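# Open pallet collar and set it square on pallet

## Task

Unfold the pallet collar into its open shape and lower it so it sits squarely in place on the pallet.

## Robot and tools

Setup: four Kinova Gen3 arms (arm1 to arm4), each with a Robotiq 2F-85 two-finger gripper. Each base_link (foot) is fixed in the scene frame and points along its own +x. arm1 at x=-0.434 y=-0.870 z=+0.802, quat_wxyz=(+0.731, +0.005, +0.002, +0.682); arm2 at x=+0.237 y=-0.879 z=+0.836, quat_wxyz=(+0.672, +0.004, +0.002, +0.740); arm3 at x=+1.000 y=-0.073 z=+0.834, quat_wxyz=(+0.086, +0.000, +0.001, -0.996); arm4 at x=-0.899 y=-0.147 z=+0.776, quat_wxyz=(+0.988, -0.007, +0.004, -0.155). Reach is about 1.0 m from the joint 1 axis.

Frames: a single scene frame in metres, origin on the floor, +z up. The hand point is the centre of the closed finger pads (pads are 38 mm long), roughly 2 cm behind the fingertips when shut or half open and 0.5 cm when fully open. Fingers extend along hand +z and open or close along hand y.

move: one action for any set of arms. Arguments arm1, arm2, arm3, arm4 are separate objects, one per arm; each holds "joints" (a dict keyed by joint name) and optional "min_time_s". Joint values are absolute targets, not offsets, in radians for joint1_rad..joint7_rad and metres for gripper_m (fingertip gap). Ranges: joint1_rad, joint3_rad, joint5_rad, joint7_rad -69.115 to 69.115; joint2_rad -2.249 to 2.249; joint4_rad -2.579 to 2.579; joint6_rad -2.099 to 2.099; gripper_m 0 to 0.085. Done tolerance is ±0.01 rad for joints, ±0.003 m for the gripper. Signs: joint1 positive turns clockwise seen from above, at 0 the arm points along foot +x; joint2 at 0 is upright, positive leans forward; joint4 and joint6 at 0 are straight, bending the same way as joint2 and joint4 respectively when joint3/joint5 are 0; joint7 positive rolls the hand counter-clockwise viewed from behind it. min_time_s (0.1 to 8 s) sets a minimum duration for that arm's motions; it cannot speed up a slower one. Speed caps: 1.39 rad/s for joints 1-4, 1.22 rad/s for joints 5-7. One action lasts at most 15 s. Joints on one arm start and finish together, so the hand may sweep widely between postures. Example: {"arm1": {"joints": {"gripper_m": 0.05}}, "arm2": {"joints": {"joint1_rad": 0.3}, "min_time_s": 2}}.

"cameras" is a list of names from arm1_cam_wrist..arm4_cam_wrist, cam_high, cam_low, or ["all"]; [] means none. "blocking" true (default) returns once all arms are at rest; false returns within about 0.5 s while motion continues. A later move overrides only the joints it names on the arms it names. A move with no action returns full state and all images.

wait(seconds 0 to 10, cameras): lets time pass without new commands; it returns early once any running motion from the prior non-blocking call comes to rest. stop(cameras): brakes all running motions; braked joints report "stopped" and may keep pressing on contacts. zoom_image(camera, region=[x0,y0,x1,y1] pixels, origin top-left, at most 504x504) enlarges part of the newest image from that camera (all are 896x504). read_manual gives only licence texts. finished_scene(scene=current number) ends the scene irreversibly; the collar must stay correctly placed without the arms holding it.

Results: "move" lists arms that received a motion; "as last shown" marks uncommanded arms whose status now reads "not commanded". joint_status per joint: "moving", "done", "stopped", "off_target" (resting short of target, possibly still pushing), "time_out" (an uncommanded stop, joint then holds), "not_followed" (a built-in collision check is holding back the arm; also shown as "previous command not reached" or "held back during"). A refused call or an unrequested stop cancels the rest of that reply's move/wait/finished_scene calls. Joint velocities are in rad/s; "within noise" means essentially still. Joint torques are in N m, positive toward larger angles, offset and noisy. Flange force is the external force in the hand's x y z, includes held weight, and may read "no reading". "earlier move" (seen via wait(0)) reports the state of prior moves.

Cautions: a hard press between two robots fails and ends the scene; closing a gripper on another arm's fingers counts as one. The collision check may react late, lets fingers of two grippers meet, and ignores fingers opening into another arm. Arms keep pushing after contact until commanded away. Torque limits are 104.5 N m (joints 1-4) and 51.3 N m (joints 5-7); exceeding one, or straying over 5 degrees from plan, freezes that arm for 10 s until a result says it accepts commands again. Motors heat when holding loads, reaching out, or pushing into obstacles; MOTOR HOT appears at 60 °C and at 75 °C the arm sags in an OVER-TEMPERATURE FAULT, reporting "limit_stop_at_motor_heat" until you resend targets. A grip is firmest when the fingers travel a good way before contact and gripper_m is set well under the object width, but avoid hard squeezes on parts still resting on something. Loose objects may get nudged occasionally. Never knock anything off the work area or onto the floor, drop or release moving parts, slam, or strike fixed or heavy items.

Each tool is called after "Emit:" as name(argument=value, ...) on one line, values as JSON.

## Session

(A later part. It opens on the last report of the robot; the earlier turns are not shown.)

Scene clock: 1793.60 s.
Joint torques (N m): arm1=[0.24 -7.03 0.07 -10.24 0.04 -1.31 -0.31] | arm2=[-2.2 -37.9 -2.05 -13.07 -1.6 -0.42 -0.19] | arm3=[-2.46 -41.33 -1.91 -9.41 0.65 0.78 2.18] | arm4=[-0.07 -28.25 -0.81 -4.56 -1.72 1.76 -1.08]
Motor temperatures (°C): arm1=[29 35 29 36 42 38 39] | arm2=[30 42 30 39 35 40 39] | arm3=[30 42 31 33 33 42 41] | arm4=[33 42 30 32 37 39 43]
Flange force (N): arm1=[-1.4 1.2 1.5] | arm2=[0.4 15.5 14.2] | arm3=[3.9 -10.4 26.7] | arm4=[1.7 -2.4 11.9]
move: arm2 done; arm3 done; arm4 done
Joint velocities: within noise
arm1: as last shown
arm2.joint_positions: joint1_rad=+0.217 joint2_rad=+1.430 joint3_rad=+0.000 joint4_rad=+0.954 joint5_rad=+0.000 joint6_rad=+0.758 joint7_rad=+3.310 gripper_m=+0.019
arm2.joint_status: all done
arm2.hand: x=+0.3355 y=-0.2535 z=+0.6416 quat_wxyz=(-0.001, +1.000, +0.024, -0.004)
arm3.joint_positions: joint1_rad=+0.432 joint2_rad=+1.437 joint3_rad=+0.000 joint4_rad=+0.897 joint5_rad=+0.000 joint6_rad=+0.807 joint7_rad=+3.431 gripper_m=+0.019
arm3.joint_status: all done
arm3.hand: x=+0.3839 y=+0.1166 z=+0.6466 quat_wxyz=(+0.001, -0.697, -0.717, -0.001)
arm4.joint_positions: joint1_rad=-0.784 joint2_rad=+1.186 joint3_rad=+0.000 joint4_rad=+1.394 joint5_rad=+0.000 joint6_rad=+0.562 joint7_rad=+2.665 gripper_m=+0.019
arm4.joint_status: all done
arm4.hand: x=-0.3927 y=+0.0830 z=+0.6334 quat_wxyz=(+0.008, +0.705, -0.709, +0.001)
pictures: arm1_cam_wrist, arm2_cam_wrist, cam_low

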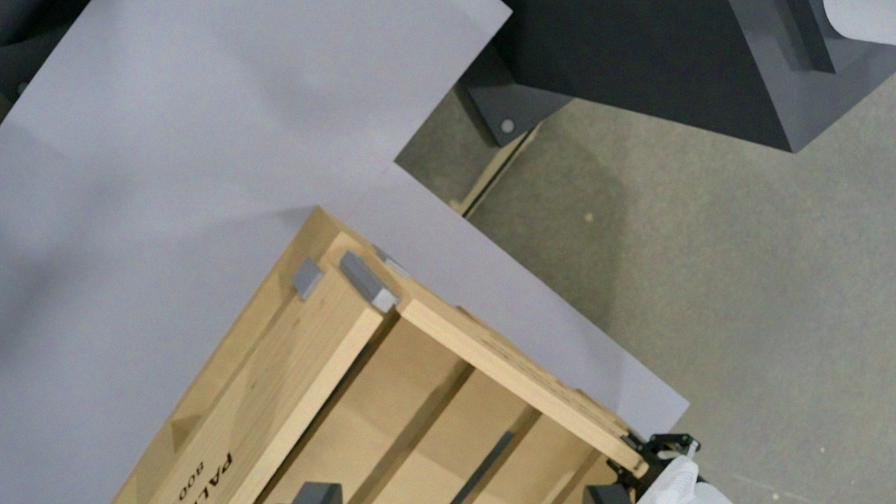

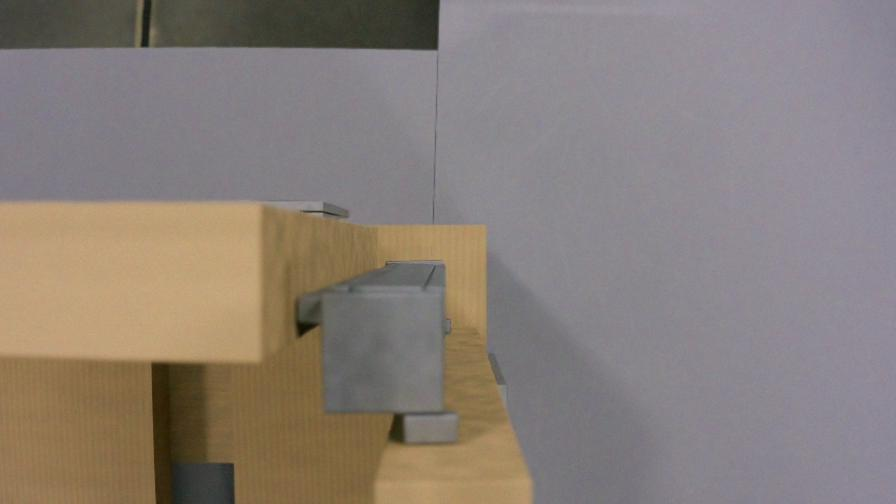

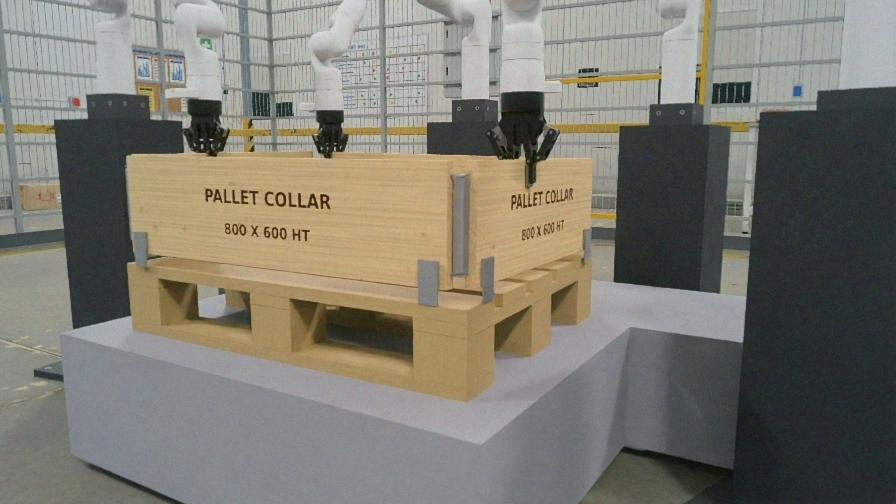

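Emit:
zoom_image(camera="cam_low", region=[464, 282, 504, 316])

Emit:
zoom_image(camera="cam_low", region=[405, 285, 465, 315])

Emit:
move(cameras=["arm4_cam_wrist", "arm3_cam_wrist", "cam_high"])

Scaled by 12.600 from the camera's image (finer frame: 1280x720).

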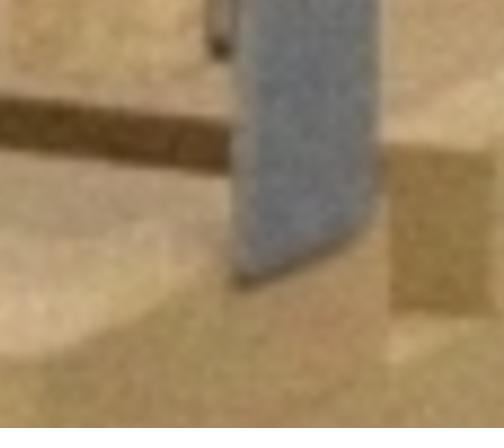

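Scaled by 8.400 from the camera's image (finer frame: 1280x720).

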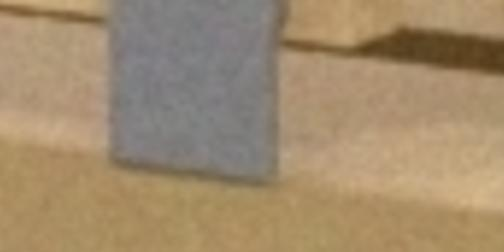

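Scene clock: 1858.17 s.
Joint torques (N m): arm1=[0.19 -7.08 0.04 -10.29 0.09 -1.32 -0.26] | arm2=[-2.16 -37.89 -2.13 -13.06 -1.6 -0.44 -0.19] | arm3=[-2.46 -41.33 -1.91 -9.39 0.64 0.79 2.18] | arm4=[-0.1 -28.18 -0.9 -4.51 -1.68 1.78 -1.03]
Motor temperatures (°C): arm1=[29 35 29 36 42 38 39] | arm2=[30 42 30 39 35 40 39] | arm3=[30 42 31 33 33 42 41] | arm4=[33 42 30 32 37 38 43]
Flange force (N): arm1=[-1.3 1.2 1.6] | arm2=[0.4 15.3 14.1] | arm3=[3.9 -10.5 26.7] | arm4=[1.6 -2.4 11.8]
Joint velocities: within noise
arm1.joint_positions: joint1_rad=-0.100 joint2_rad=-0.200 joint3_rad=+0.000 joint4_rad=+1.467 joint5_rad=+0.000 joint6_rad=+1.450 joint7_rad=+0.631 gripper_m=+0.045
arm1.joint_status: not commanded
arm1.hand: x=-0.4153 y=-0.5275 z=+1.3115 quat_wxyz=(-0.059, +0.317, -0.924, -0.206) (m; scene frame)
arm2.joint_positions: joint1_rad=+0.217 joint2_rad=+1.430 joint3_rad=+0.000 joint4_rad=+0.954 joint5_rad=+0.000 joint6_rad=+0.758 joint7_rad=+3.310 gripper_m=+0.019
arm2.joint_status: all done
arm2.hand: x=+0.3355 y=-0.2535 z=+0.6416 quat_wxyz=(-0.001, +1.000, +0.024, -0.004) (m; scene frame)
arm3.joint_positions: joint1_rad=+0.432 joint2_rad=+1.437 joint3_rad=+0.000 joint4_rad=+0.897 joint5_rad=+0.000 joint6_rad=+0.807 joint7_rad=+3.431 gripper_m=+0.019
arm3.joint_status: all done
arm3.hand: x=+0.3839 y=+0.1166 z=+0.6466 quat_wxyz=(+0.001, -0.697, -0.717, -0.001) (m; scene frame)
arm4.joint_positions: joint1_rad=-0.784 joint2_rad=+1.186 joint3_rad=+0.000 joint4_rad=+1.394 joint5_rad=+0.000 joint6_rad=+0.562 joint7_rad=+2.665 gripper_m=+0.019
arm4.joint_status: all done
arm4.hand: x=-0.3927 y=+0.0830 z=+0.6334 quat_wxyz=(+0.008, +0.705, -0.709, +0.001) (m; scene frame)
pictures: arm3_cam_wrist, arm4_cam_wrist, cam_high

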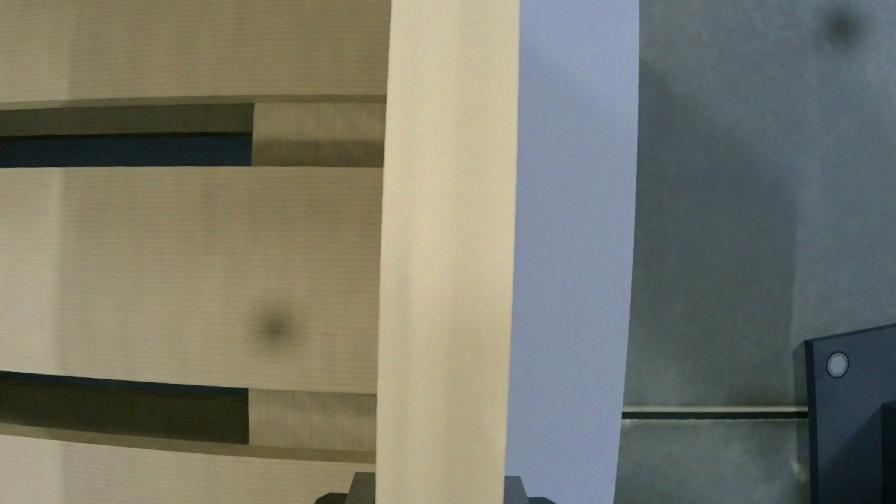

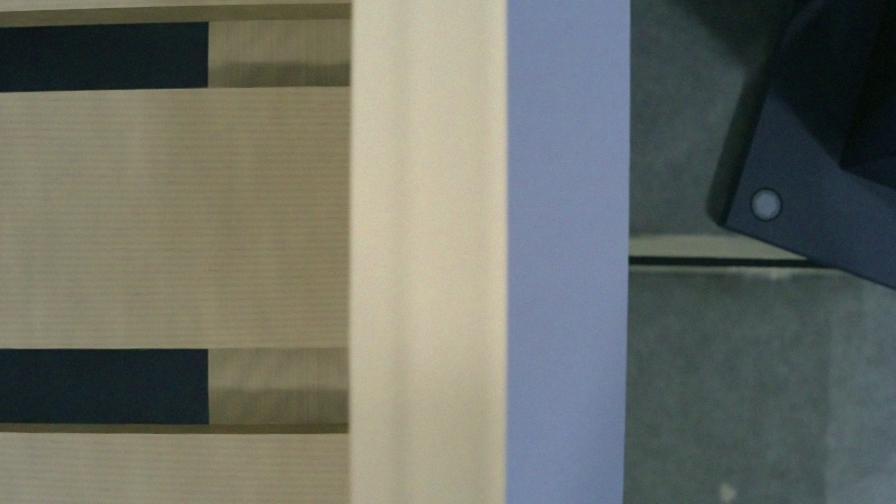

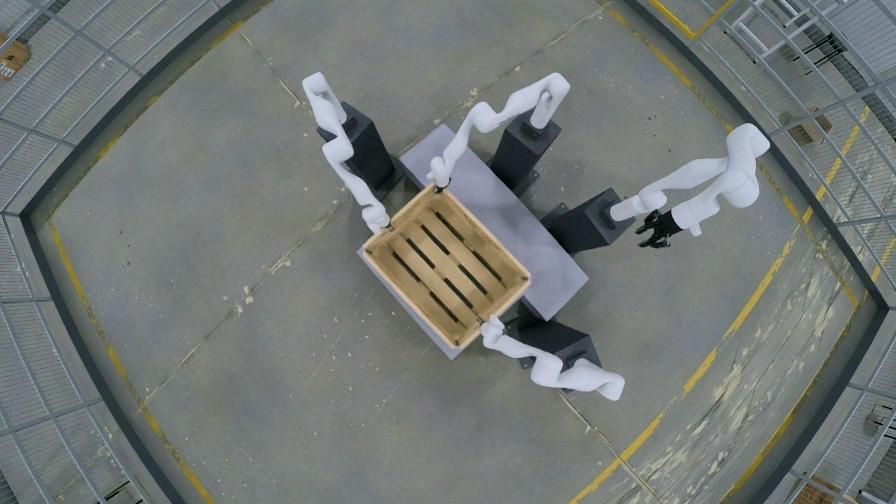

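Emit:
move(arm4={"joints": {"joint1_rad": -0.7838, "joint2_rad": 1.1657, "joint4_rad": 1.4019, "joint6_rad": 0.574, "joint7_rad": 2.665}, "min_time_s": 2})

Emit:
move(arm4={"joints": {"joint1_rad": -0.7904, "joint2_rad": 1.1679, "joint4_rad": 1.3949, "joint6_rad": 0.5789, "joint7_rad": 2.6585}, "min_time_s": 1.5})

Emit:
move(arm4={"joints": {"joint2_rad": 1.1881, "joint4_rad": 1.3868, "joint6_rad": 0.5667}, "min_time_s": 2}, cameras=["cam_low", "arm1_cam_wrist", "arm2_cam_wrist"])

Emit:
zoom_image(camera="cam_low", region=[410, 250, 510, 320])

Emit:
zoom_image(camera="cam_low", region=[120, 220, 220, 290])

Emit:
zoom_image(camera="arm1_cam_wrist", region=[280, 190, 430, 290])

Scene clock: 1918.87 s.
Joint torques (N m): arm1=[0.15 -7.04 -0.03 -10.34 0.07 -1.28 -0.24] | arm2=[-2.33 -34.43 -0.48 -12.55 -0.41 -1.04 -0.27] | arm3=[-2.82 -38.48 -2.19 -6.35 0.45 3.26 2.04] | arm4=[1.34 -37.22 1.65 -6.51 -0.77 1.67 -1.03]
Motor temperatures (°C): arm1=[29 35 29 36 42 38 39] | arm2=[30 42 30 39 35 40 39] | arm3=[30 42 31 33 33 42 41] | arm4=[33 41 30 32 37 38 43]
Flange force (N): arm1=[-1.3 0.9 1.9] | arm2=[0.4 17.0 7.3] | arm3=[5.5 -12.8 26.8] | arm4=[-2.4 -5.1 28.7]
move: arm4 done
Joint velocities: within noise
arm1, arm2, arm3: as last shown
arm3.hand: x=+0.3838 y=+0.1166 z=+0.6466 quat_wxyz=(+0.001, -0.697, -0.717, -0.001)
arm4.joint_positions: joint1_rad=-0.784 joint2_rad=+1.166 joint3_rad=+0.000 joint4_rad=+1.402 joint5_rad=+0.000 joint6_rad=+0.574 joint7_rad=+2.665 gripper_m=+0.019
arm4.joint_status: all done
arm4.hand: x=-0.3927 y=+0.0831 z=+0.6433 quat_wxyz=(+0.008, +0.705, -0.709, +0.001)
pictures: none

Scene clock: 1920.67 s.
Joint torques (N m): arm1=[0.17 -7.12 0.04 -10.25 0.09 -1.32 -0.24] | arm2=[-2.54 -33.82 -0.25 -11.56 0.22 -0.47 0.49] | arm3=[-2.29 -39.62 -1.78 -7.47 0.6 2.5 2.01] | arm4=[0.87 -37.36 1.3 -7.1 -0.88 1.41 -1.1]
Motor temperatures (°C): arm1=[29 35 29 36 42 38 39] | arm2=[30 42 30 39 35 40 39] | arm3=[30 42 31 33 33 42 41] | arm4=[33 41 30 32 37 38 43]
Flange force (N): arm1=[-1.5 1.4 1.5] | arm2=[0.0 14.5 7.9] | arm3=[4.3 -11.7 27.1] | arm4=[-1.1 -4.3 28.0]
move: arm4 done
Joint velocities: within noise
arm1, arm2, arm3: as last shown
arm3.hand: x=+0.3839 y=+0.1166 z=+0.6466 quat_wxyz=(+0.001, -0.697, -0.717, -0.001)
arm4.joint_positions: joint1_rad=-0.790 joint2_rad=+1.168 joint3_rad=+0.000 joint4_rad=+1.395 joint5_rad=+0.000 joint6_rad=+0.579 joint7_rad=+2.659 gripper_m=+0.019
arm4.joint_status: all done
arm4.hand: x=-0.3928 y=+0.0872 z=+0.6432 quat_wxyz=(+0.008, +0.705, -0.709, +0.001)
pictures: none

Scene clock: 1922.97 s.
Joint torques (N m): arm1=[0.23 -7.1 0.1 -10.3 0.1 -1.34 -0.25] | arm2=[-2.77 -36.46 -2.15 -12.32 -1.09 -0.47 0.48] | arm3=[-2.33 -43.56 -1.61 -10.32 0.79 0.55 2.18] | arm4=[1.19 -33.33 0.32 -5.73 -1.45 2.16 -0.97]
Motor temperatures (°C): arm1=[29 35 29 36 42 38 39] | arm2=[30 42 30 39 35 40 39] | arm3=[30 42 31 33 33 42 41] | arm4=[33 42 30 32 37 38 43]
Flange force (N): arm1=[-1.2 1.4 1.6] | arm2=[0.6 13.8 12.3] | arm3=[3.8 -10.6 29.8] | arm4=[-0.7 -1.7 21.7]
move: arm4 done
Joint velocities: within noise
arm1, arm2, arm3: as last shown
arm3.hand: x=+0.3839 y=+0.1166 z=+0.6466 quat_wxyz=(+0.000, -0.697, -0.717, -0.001)
arm4.joint_positions: joint1_rad=-0.790 joint2_rad=+1.188 joint3_rad=+0.000 joint4_rad=+1.387 joint5_rad=+0.000 joint6_rad=+0.567 joint7_rad=+2.659 gripper_m=+0.019
arm4.joint_status: all done
arm4.hand: x=-0.3928 y=+0.0871 z=+0.6333 quat_wxyz=(+0.008, +0.705, -0.709, +0.001)
pictures: arm1_cam_wrist, arm2_cam_wrist, cam_low

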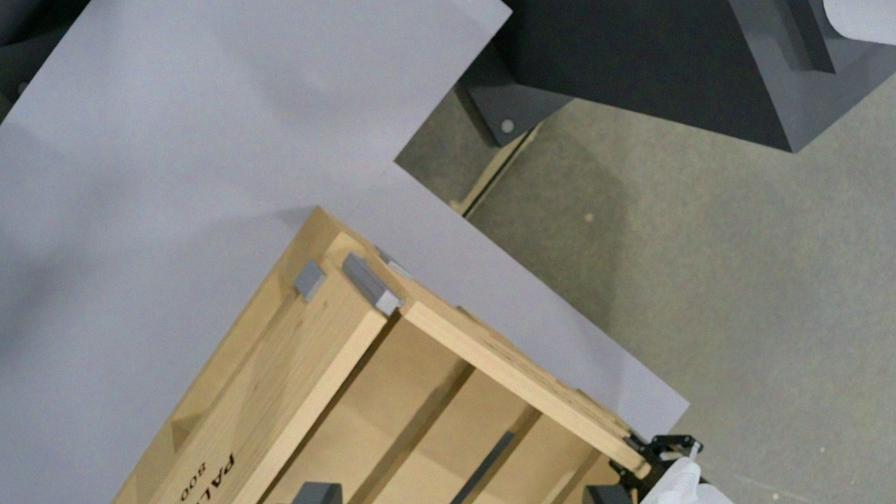

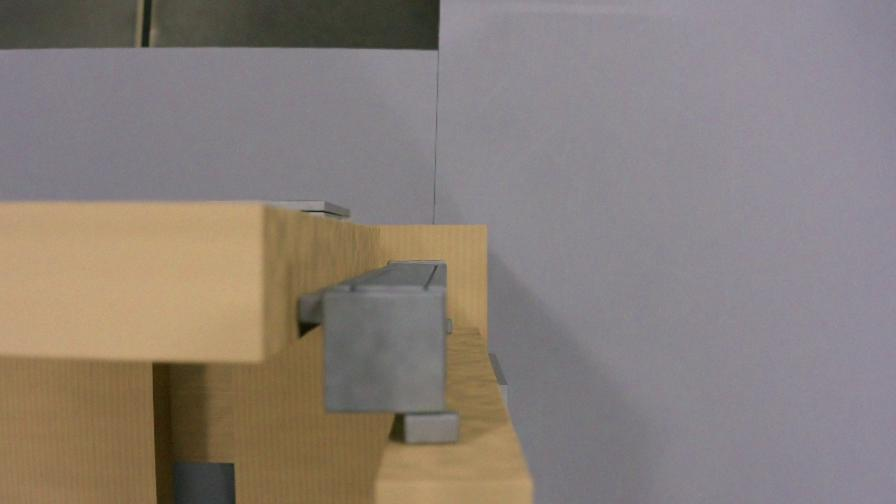

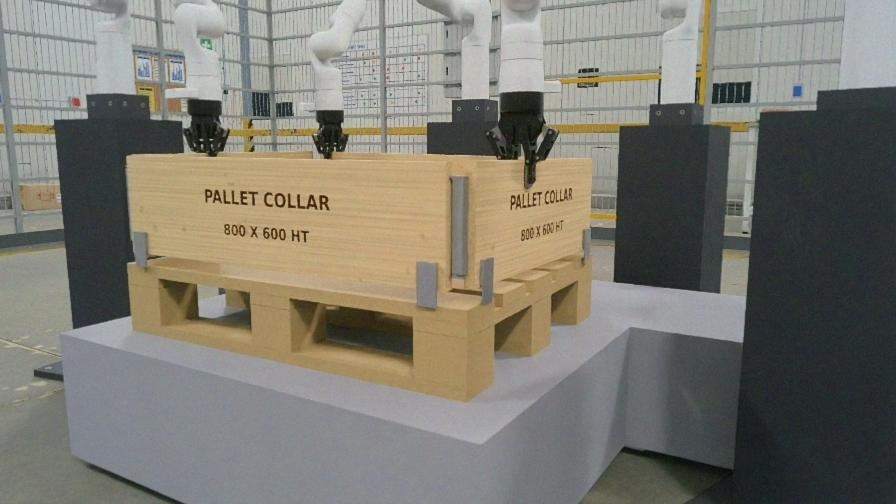

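Scaled by 5.040 from the camera's image (finer frame: 1280x720).

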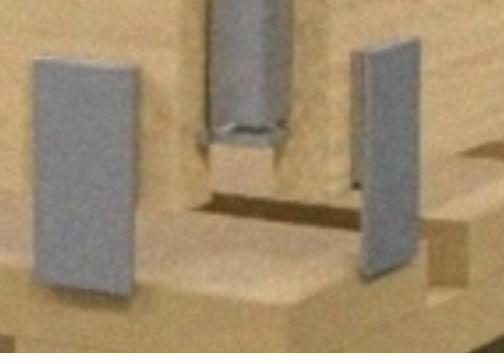

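Scaled by 5.040 from the camera's image (finer frame: 1280x720).

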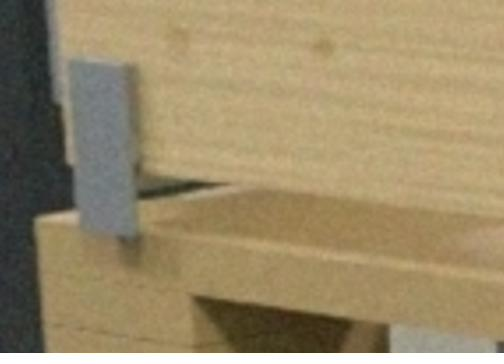

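Scaled by 3.360 from the camera's image (finer frame: 1280x720).

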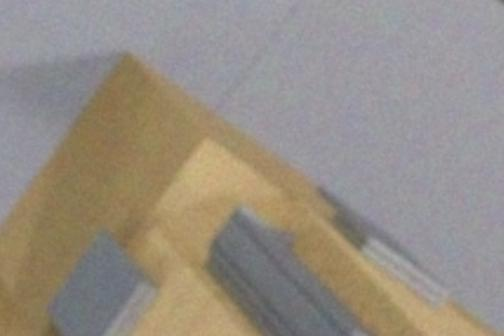

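Emit:
move(arm2={"joints": {"joint2_rad": 1.4509, "joint4_rad": 0.9378, "joint6_rad": 0.7529}, "min_time_s": 2}, arm3={"joints": {"joint2_rad": 1.4582, "joint4_rad": 0.881, "joint6_rad": 0.8024}, "min_time_s": 2}, arm4={"joints": {"joint2_rad": 1.2086, "joint4_rad": 1.3781, "joint6_rad": 0.5549}, "min_time_s": 2}, cameras=["cam_low", "arm1_cam_wrist", "arm2_cam_wrist"])

Emit:
zoom_image(camera="cam_low", region=[410, 250, 510, 320])

Emit:
zoom_image(camera="cam_low", region=[120, 220, 220, 290])

Emit:
zoom_image(camera="arm1_cam_wrist", region=[280, 190, 430, 290])

Scene clock: 1937.07 s.
Joint torques (N m): arm1=[0.17 -7.18 0.05 -10.25 0.14 -1.29 -0.29] | arm2=[-2.71 -36.09 -2.18 -11.95 -1.18 -0.37 0.4] | arm3=[-1.89 -42.71 -1.22 -9.43 0.95 1.12 2.2] | arm4=[1 -33.17 0.08 -5 -1.5 2.39 -1.01]
Motor temperatures (°C): arm1=[29 35 29 36 42 38 39] | arm2=[30 42 30 39 35 40 39] | arm3=[30 43 31 33 33 42 41] | arm4=[33 42 30 32 37 38 43]
Flange force (N): arm1=[-1.7 1.4 1.6] | arm2=[0.7 13.3 11.7] | arm3=[3.4 -11.9 29.8] | arm4=[-1.0 -3.3 22.0]
move: arm2 done; arm3 done; arm4 done
Joint velocities: within noise
arm1: as last shown
arm2.joint_positions: joint1_rad=+0.217 joint2_rad=+1.451 joint3_rad=+0.000 joint4_rad=+0.938 joint5_rad=+0.000 joint6_rad=+0.753 joint7_rad=+3.310 gripper_m=+0.019
arm2.joint_status: all done
arm2.hand: x=+0.3354 y=-0.2535 z=+0.6317 quat_wxyz=(-0.001, +1.000, +0.024, -0.004)
arm3.joint_positions: joint1_rad=+0.432 joint2_rad=+1.458 joint3_rad=+0.000 joint4_rad=+0.881 joint5_rad=+0.000 joint6_rad=+0.802 joint7_rad=+3.431 gripper_m=+0.019
arm3.joint_status: all done
arm3.hand: x=+0.3839 y=+0.1166 z=+0.6367 quat_wxyz=(+0.001, -0.697, -0.717, -0.001)
arm4.joint_positions: joint1_rad=-0.790 joint2_rad=+1.209 joint3_rad=+0.000 joint4_rad=+1.378 joint5_rad=+0.000 joint6_rad=+0.555 joint7_rad=+2.659 gripper_m=+0.019
arm4.joint_status: all done
arm4.hand: x=-0.3929 y=+0.0870 z=+0.6233 quat_wxyz=(+0.008, +0.705, -0.709, +0.001)
pictures: arm1_cam_wrist, arm2_cam_wrist, cam_low

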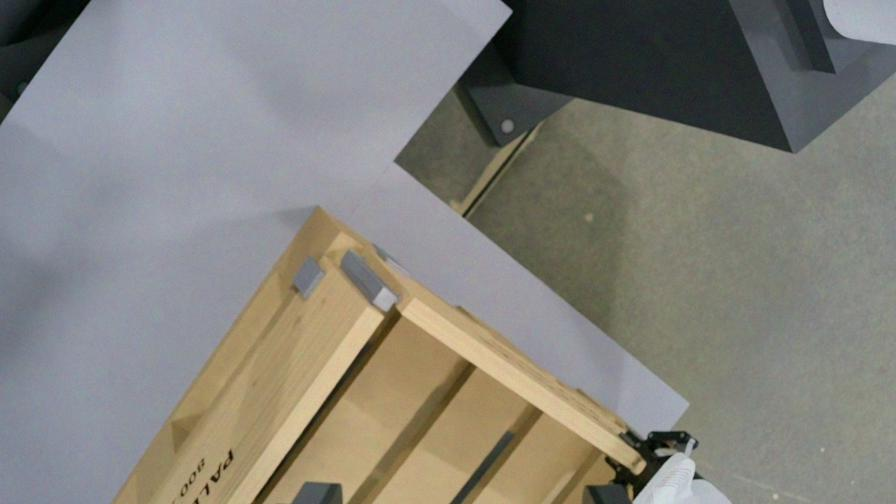

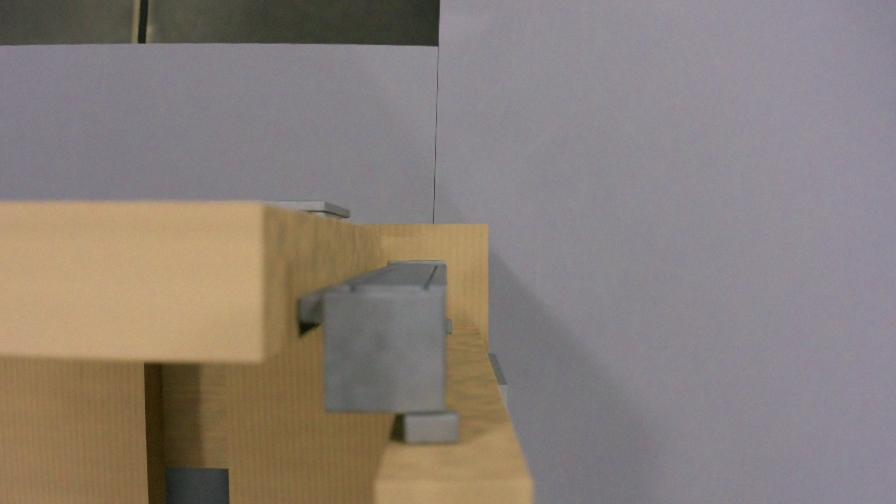

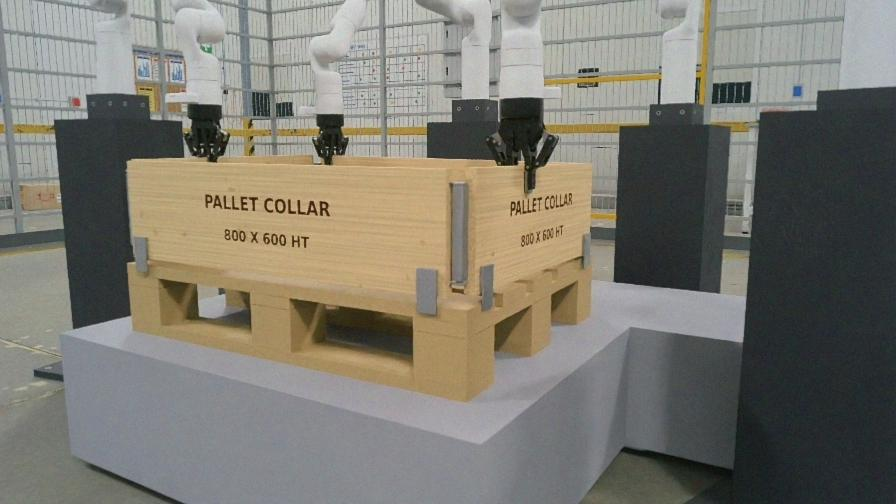

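Scaled by 5.040 from the camera's image (finer frame: 1280x720).

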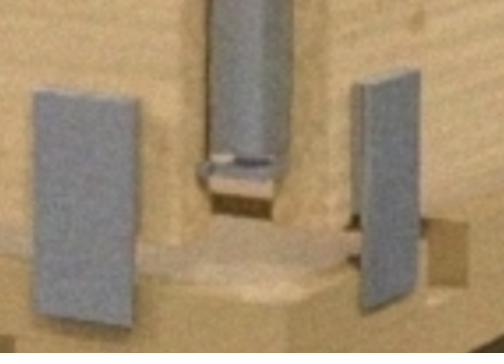

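Scaled by 5.040 from the camera's image (finer frame: 1280x720).

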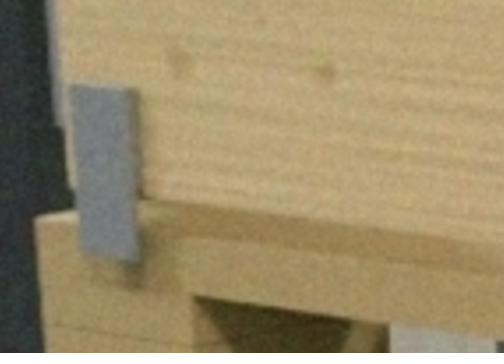

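Scaled by 3.360 from the camera's image (finer frame: 1280x720).

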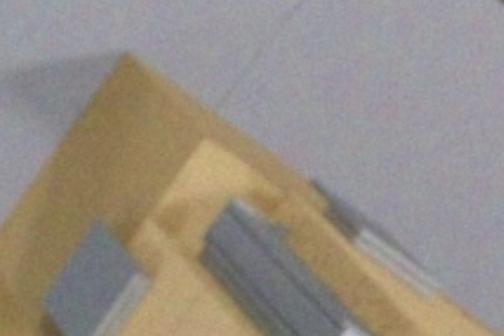

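Emit:
move(arm2={"joints": {"joint2_rad": 1.4727, "joint4_rad": 0.9205, "joint6_rad": 0.7484}, "min_time_s": 2.5}, arm3={"joints": {"joint2_rad": 1.4797, "joint4_rad": 0.864, "joint6_rad": 0.7979}, "min_time_s": 2.5}, arm4={"joints": {"joint2_rad": 1.2292, "joint4_rad": 1.3686, "joint6_rad": 0.5438}, "min_time_s": 2.5}, cameras=["cam_low", "arm1_cam_wrist", "arm2_cam_wrist"])

Emit:
zoom_image(camera="cam_low", region=[410, 250, 510, 320])

Emit:
zoom_image(camera="cam_low", region=[120, 220, 220, 290])

Emit:
zoom_image(camera="arm1_cam_wrist", region=[280, 190, 430, 290])

Scene clock: 1954.23 s.
Joint torques (N m): arm1=[0.17 -7.16 0.06 -10.31 0.03 -1.3 -0.24] | arm2=[-4.53 -34.16 -3.35 -11.52 -1.5 -0.84 0.37] | arm3=[-1.87 -43.56 -1.17 -9.63 0.94 1.15 2.16] | arm4=[2.2 -30.5 0.95 -4.2 -1.36 1.97 -0.93]
Motor temperatures (°C): arm1=[29 35 29 36 42 38 39] | arm2=[30 42 30 39 35 40 39] | arm3=[30 43 30 33 33 42 41] | arm4=[33 42 30 32 37 38 43]
Flange force (N): arm1=[-1.3 1.4 1.8] | arm2=[3.6 13.7 7.7] | arm3=[3.6 -12.2 31.5] | arm4=[-3.3 -2.9 16.6]
move: arm2 done; arm3 done; arm4 done
Joint velocities: within noise
arm1: as last shown
arm2.joint_positions: joint1_rad=+0.217 joint2_rad=+1.473 joint3_rad=+0.000 joint4_rad=+0.920 joint5_rad=+0.000 joint6_rad=+0.748 joint7_rad=+3.310 gripper_m=+0.019
arm2.joint_status: all done
arm2.hand: x=+0.3353 y=-0.2535 z=+0.6216 quat_wxyz=(-0.001, +1.000, +0.024, -0.004)
arm3.joint_positions: joint1_rad=+0.432 joint2_rad=+1.480 joint3_rad=+0.000 joint4_rad=+0.864 joint5_rad=+0.000 joint6_rad=+0.798 joint7_rad=+3.431 gripper_m=+0.019
arm3.joint_status: all done
arm3.hand: x=+0.3840 y=+0.1166 z=+0.6267 quat_wxyz=(+0.001, -0.697, -0.717, -0.001)
arm4.joint_positions: joint1_rad=-0.790 joint2_rad=+1.229 joint3_rad=+0.000 joint4_rad=+1.369 joint5_rad=+0.000 joint6_rad=+0.544 joint7_rad=+2.659 gripper_m=+0.019
arm4.joint_status: all done
arm4.hand: x=-0.3930 y=+0.0869 z=+0.6133 quat_wxyz=(+0.008, +0.705, -0.709, +0.001)
pictures: arm1_cam_wrist, arm2_cam_wrist, cam_low

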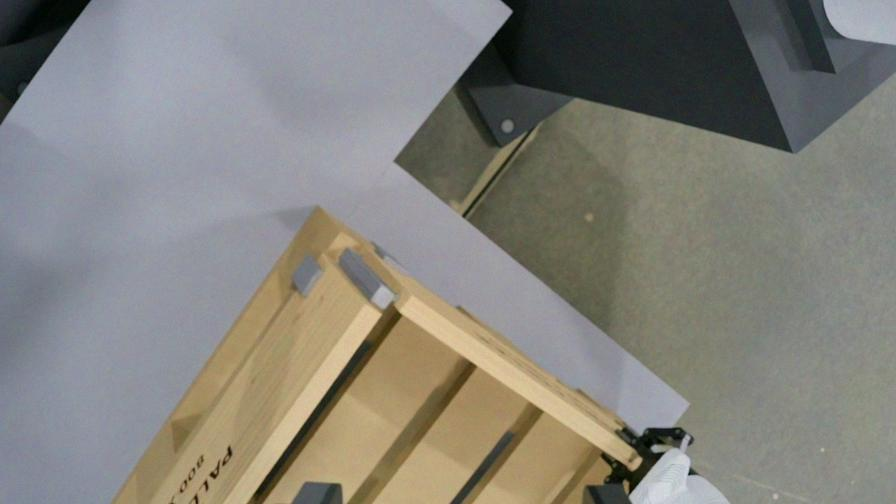

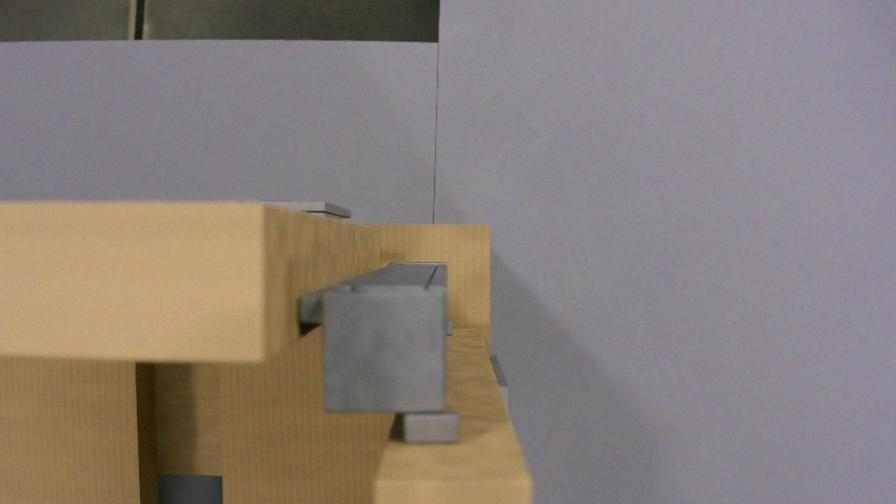

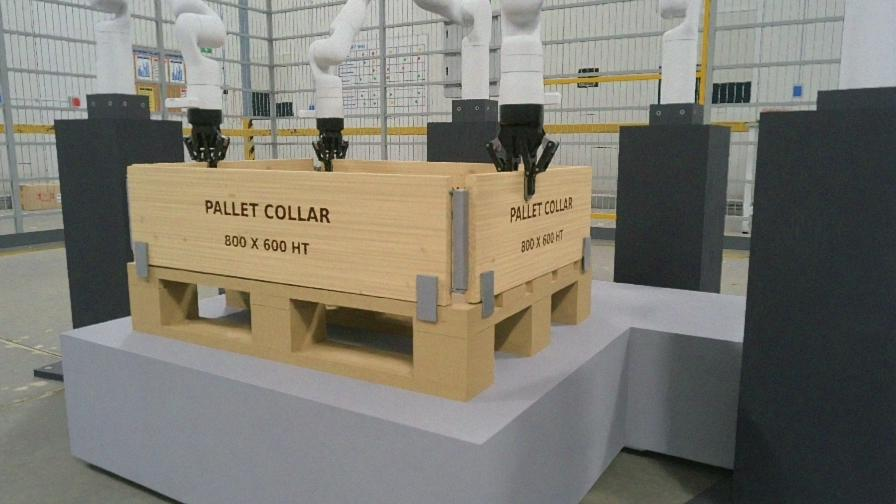

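Scaled by 5.040 from the camera's image (finer frame: 1280x720).

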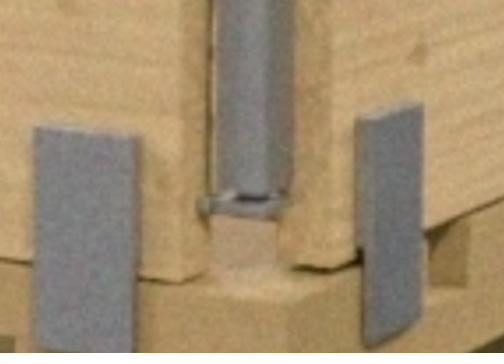

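Scaled by 5.040 from the camera's image (finer frame: 1280x720).

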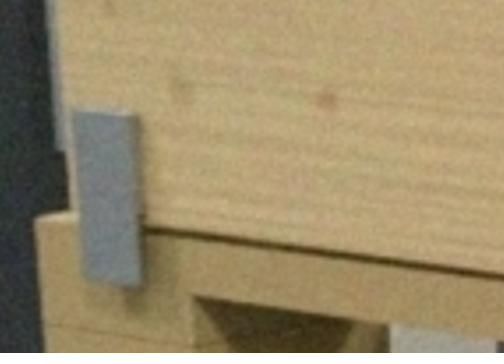

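Scaled by 3.360 from the camera's image (finer frame: 1280x720).

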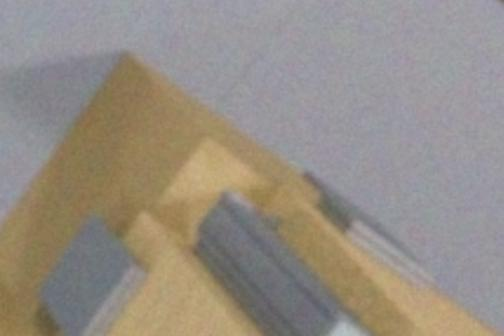

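Emit:
move(arm2={"joints": {"joint2_rad": 1.4815, "joint4_rad": 0.9131, "joint6_rad": 0.747}, "min_time_s": 1.5}, arm3={"joints": {"joint2_rad": 1.4907, "joint4_rad": 0.8549, "joint6_rad": 0.796}, "min_time_s": 1.5}, arm4={"joints": {"joint2_rad": 1.2354, "joint4_rad": 1.3655, "joint6_rad": 0.5407}, "min_time_s": 1.5}, cameras=["cam_low", "arm1_cam_wrist", "arm2_cam_wrist"])

Emit:
zoom_image(camera="cam_low", region=[410, 250, 510, 320])

Emit:
zoom_image(camera="cam_low", region=[120, 220, 220, 290])

Emit:
zoom_image(camera="arm1_cam_wrist", region=[280, 190, 430, 290])

Emit:
zoom_image(camera="cam_low", region=[480, 220, 620, 310])

Scene clock: 1974.10 s.
Joint torques (N m): arm1=[0.12 -7.13 0.03 -10.29 0.1 -1.29 -0.29] | arm2=[-8.33 -33.56 -5.75 -11.55 -2.25 -1.06 0.26] | arm3=[-3.24 -42.68 -2.04 -10.51 0.63 0.17 2.03] | arm4=[0.95 -17.04 -0.84 -2.56 -1.82 -0.32 -1.01]
Motor temperatures (°C): arm1=[29 35 29 36 42 38 39] | arm2=[30 41 30 39 35 40 39] | arm3=[30 43 30 33 33 42 41] | arm4=[33 42 30 32 37 38 43]
Flange force (N): arm1=[-1.5 1.1 1.7] | arm2=[9.6 15.4 6.1] | arm3=[4.6 -8.1 27.6] | arm4=[0.1 -1.3 -12.2]
move: arm2 done; arm3 done; arm4 done
Joint velocities: within noise
arm1: as last shown
arm2.joint_positions: joint1_rad=+0.217 joint2_rad=+1.481 joint3_rad=+0.000 joint4_rad=+0.913 joint5_rad=+0.000 joint6_rad=+0.747 joint7_rad=+3.310 gripper_m=+0.019
arm2.joint_status: all done
arm2.hand: x=+0.3353 y=-0.2535 z=+0.6176 quat_wxyz=(-0.001, +1.000, +0.024, -0.004)
arm3.joint_positions: joint1_rad=+0.432 joint2_rad=+1.491 joint3_rad=+0.000 joint4_rad=+0.855 joint5_rad=+0.000 joint6_rad=+0.796 joint7_rad=+3.431 gripper_m=+0.019
arm3.joint_status: all done
arm3.hand: x=+0.3840 y=+0.1166 z=+0.6216 quat_wxyz=(+0.001, -0.697, -0.717, -0.001)
arm4.joint_positions: joint1_rad=-0.790 joint2_rad=+1.235 joint3_rad=+0.000 joint4_rad=+1.365 joint5_rad=+0.000 joint6_rad=+0.541 joint7_rad=+2.659 gripper_m=+0.019
arm4.joint_status: all done
arm4.hand: x=-0.3930 y=+0.0869 z=+0.6104 quat_wxyz=(+0.008, +0.705, -0.709, +0.001)
pictures: arm1_cam_wrist, arm2_cam_wrist, cam_low

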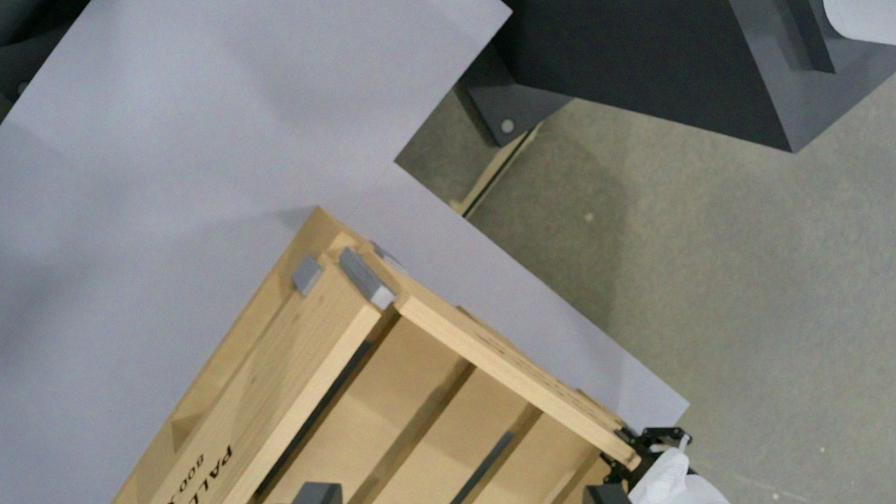

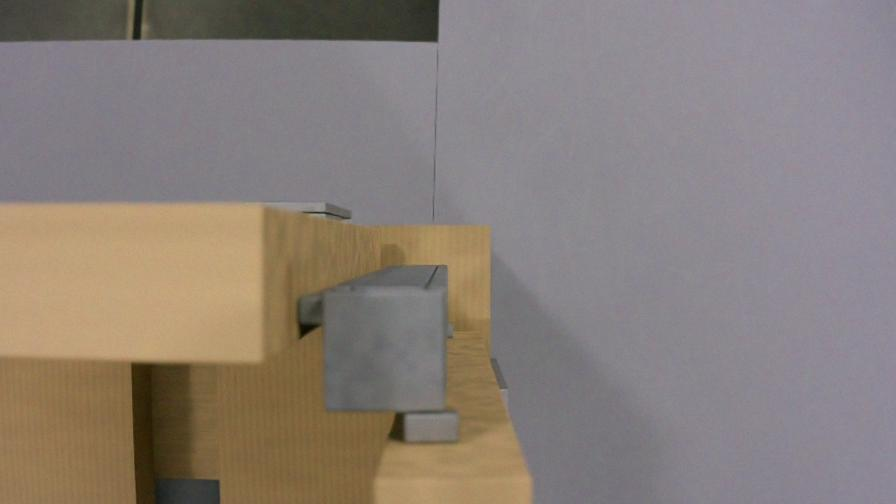

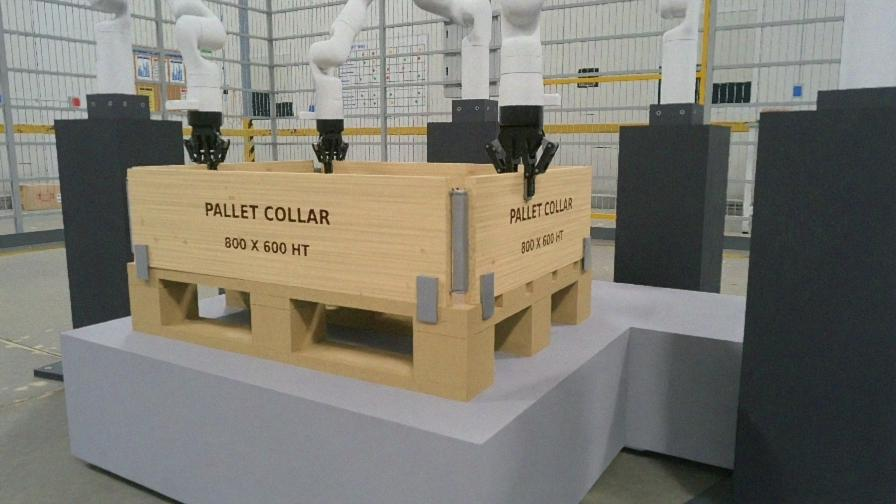

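Scaled by 5.040 from the camera's image (finer frame: 1280x720).

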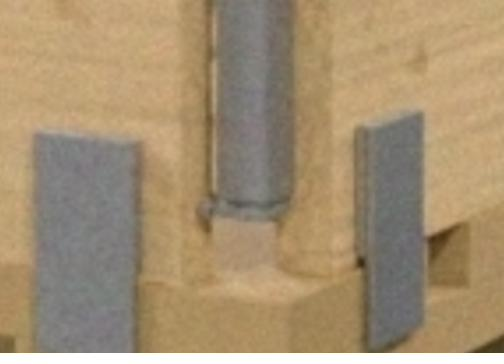

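Scaled by 5.040 from the camera's image (finer frame: 1280x720).

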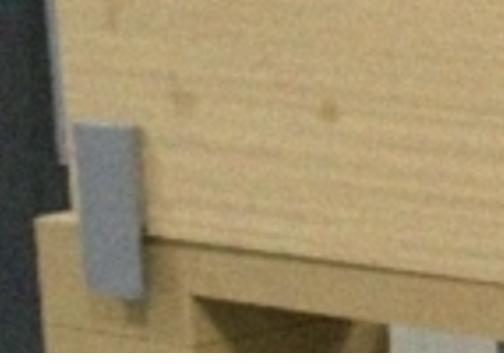

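Scaled by 3.360 from the camera's image (finer frame: 1280x720).

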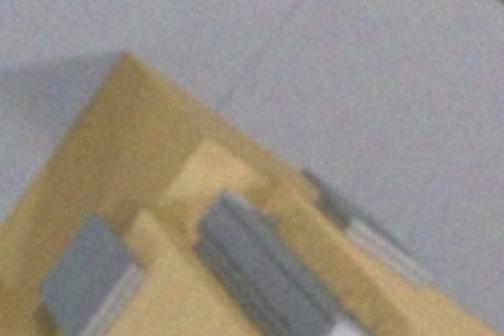

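Scaled by 3.600 from the camera's image (finer frame: 1280x720).

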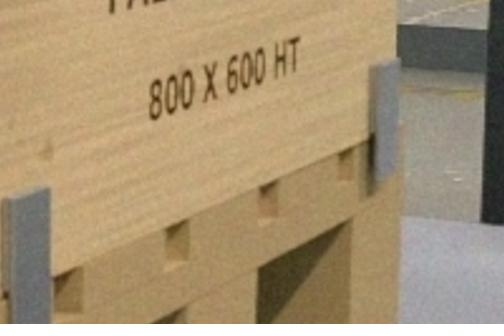

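Emit:
move(arm2={"joints": {"joint2_rad": 1.488, "joint4_rad": 0.9076, "joint6_rad": 0.746}, "min_time_s": 1.5}, arm3={"joints": {"joint2_rad": 1.4973, "joint4_rad": 0.8494, "joint6_rad": 0.7949}, "min_time_s": 1.5}, arm4={"joints": {"joint2_rad": 1.2323, "joint4_rad": 1.367, "joint6_rad": 0.5423}, "min_time_s": 1.5}, cameras=["cam_low", "arm1_cam_wrist", "arm2_cam_wrist"])

Emit:
zoom_image(camera="cam_low", region=[120, 220, 220, 290])

Emit:
zoom_image(camera="cam_low", region=[300, 240, 440, 340])

Scene clock: 1989.37 s.
Joint torques (N m): arm1=[0.15 -7.12 0 -10.31 0.03 -1.32 -0.24] | arm2=[-4.66 -32.63 -1.99 -10.71 -0.58 -0.64 0.29] | arm3=[-0.36 -36.01 -0.84 -10.13 0.85 -1.11 2.1] | arm4=[-0.05 -28.11 -0.92 -4.23 -1.64 0.76 -0.95]
Motor temperatures (°C): arm1=[29 35 29 36 42 38 39] | arm2=[30 42 30 39 35 40 39] | arm3=[30 43 30 33 33 42 41] | arm4=[33 42 30 32 37 38 43]
Flange force (N): arm1=[-1.4 1.2 1.7] | arm2=[4.1 13.1 5.7] | arm3=[-2.1 -2.5 13.2] | arm4=[0.1 -5.2 10.3]
move: arm2 done; arm3 done; arm4 done
Joint velocities: within noise
arm1: as last shown
arm2.joint_positions: joint1_rad=+0.217 joint2_rad=+1.488 joint3_rad=+0.000 joint4_rad=+0.908 joint5_rad=+0.000 joint6_rad=+0.746 joint7_rad=+3.310 gripper_m=+0.019
arm2.joint_status: all done
arm2.hand: x=+0.3353 y=-0.2535 z=+0.6146 quat_wxyz=(-0.001, +1.000, +0.024, -0.004)
arm3.joint_positions: joint1_rad=+0.432 joint2_rad=+1.497 joint3_rad=+0.000 joint4_rad=+0.849 joint5_rad=+0.000 joint6_rad=+0.795 joint7_rad=+3.431 gripper_m=+0.019
arm3.joint_status: all done
arm3.hand: x=+0.3840 y=+0.1166 z=+0.6186 quat_wxyz=(+0.001, -0.697, -0.717, -0.001)
arm4.joint_positions: joint1_rad=-0.790 joint2_rad=+1.232 joint3_rad=+0.000 joint4_rad=+1.367 joint5_rad=+0.000 joint6_rad=+0.542 joint7_rad=+2.659 gripper_m=+0.019
arm4.joint_status: all done
arm4.hand: x=-0.3930 y=+0.0869 z=+0.6119 quat_wxyz=(+0.008, +0.705, -0.709, +0.001)
pictures: arm1_cam_wrist, arm2_cam_wrist, cam_low

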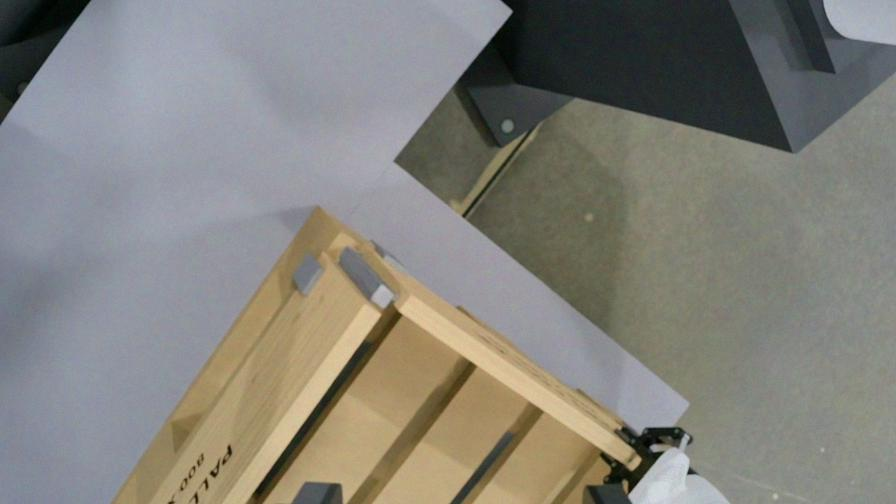

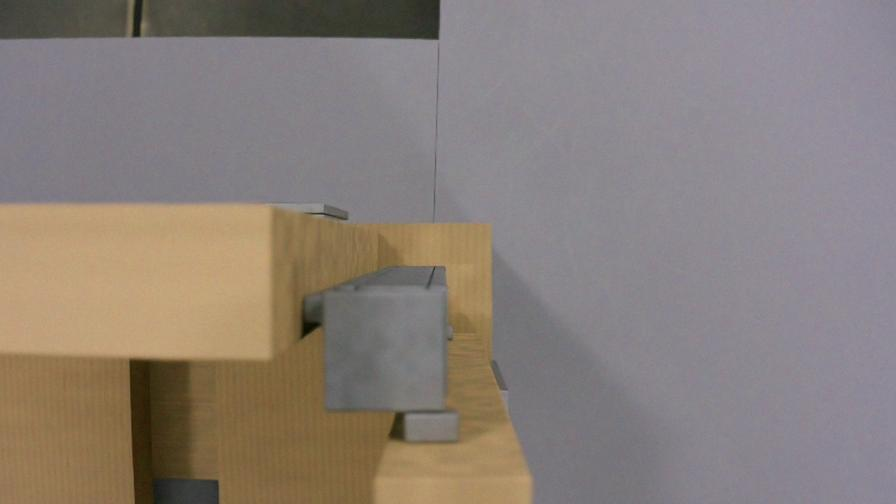

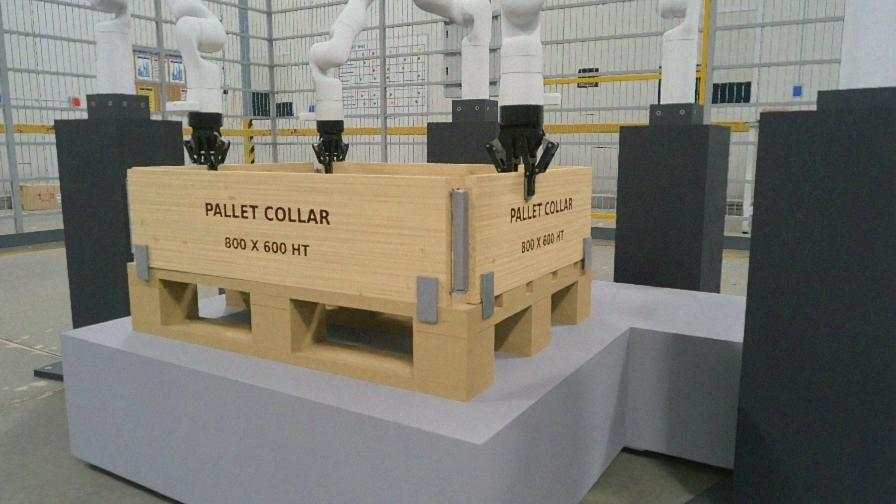

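Scaled by 5.040 from the camera's image (finer frame: 1280x720).

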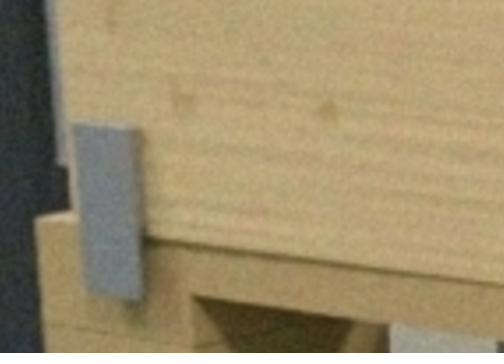

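Scaled by 3.600 from the camera's image (finer frame: 1280x720).

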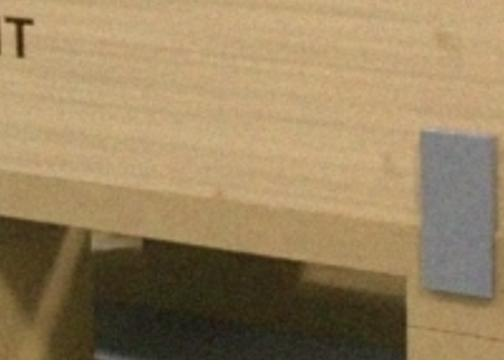

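Emit:
move(arm2={"joints": {"joint2_rad": 1.4913, "joint4_rad": 0.9048, "joint6_rad": 0.7455}, "min_time_s": 1}, arm3={"joints": {"joint2_rad": 1.499, "joint4_rad": 0.848, "joint6_rad": 0.7946}, "min_time_s": 1}, arm4={"joints": {"joint2_rad": 1.2337, "joint4_rad": 1.3664, "joint6_rad": 0.5415}, "min_time_s": 1})

Scene clock: 1996.87 s.
Joint torques (N m): arm1=[0.18 -7.1 0.03 -10.31 0.11 -1.28 -0.27] | arm2=[-5.96 -30.73 -2.96 -10.78 -0.87 -1.36 0.29] | arm3=[-2.2 -35.75 -2.39 -9.65 0.2 -0.79 2.05] | arm4=[1.94 -25.78 1.01 -2.89 -1.11 1.29 -0.93]
Motor temperatures (°C): arm1=[29 35 29 36 42 38 39] | arm2=[30 41 30 39 35 40 39] | arm3=[30 43 30 33 33 42 41] | arm4=[33 42 30 32 37 38 43]
Flange force (N): arm1=[-1.4 1.1 1.8] | arm2=[5.8 14.9 1.0] | arm3=[1.1 -2.7 13.6] | arm4=[-3.6 -4.6 7.4]
move: arm2 done; arm3 done; arm4 done
Joint velocities: within noise
arm1.joint_positions: joint1_rad=-0.100 joint2_rad=-0.200 joint3_rad=+0.000 joint4_rad=+1.467 joint5_rad=+0.000 joint6_rad=+1.450 joint7_rad=+0.631 gripper_m=+0.045
arm1.joint_status: not commanded
arm1.hand: x=-0.4153 y=-0.5275 z=+1.3115 quat_wxyz=(-0.059, +0.317, -0.924, -0.206)
arm2.joint_positions: joint1_rad=+0.217 joint2_rad=+1.491 joint3_rad=+0.000 joint4_rad=+0.905 joint5_rad=+0.000 joint6_rad=+0.746 joint7_rad=+3.310 gripper_m=+0.019
arm2.joint_status: all done
arm2.hand: x=+0.3353 y=-0.2534 z=+0.6132 quat_wxyz=(-0.001, +1.000, +0.024, -0.004)
arm3.joint_positions: joint1_rad=+0.432 joint2_rad=+1.499 joint3_rad=+0.000 joint4_rad=+0.848 joint5_rad=+0.000 joint6_rad=+0.795 joint7_rad=+3.431 gripper_m=+0.019
arm3.joint_status: all done
arm3.hand: x=+0.3840 y=+0.1166 z=+0.6178 quat_wxyz=(+0.001, -0.697, -0.717, -0.001)
arm4.joint_positions: joint1_rad=-0.790 joint2_rad=+1.234 joint3_rad=+0.000 joint4_rad=+1.366 joint5_rad=+0.000 joint6_rad=+0.541 joint7_rad=+2.659 gripper_m=+0.019
arm4.joint_status: all done
arm4.hand: x=-0.3930 y=+0.0869 z=+0.6112 quat_wxyz=(+0.008, +0.705, -0.709, +0.001)
pictures: none


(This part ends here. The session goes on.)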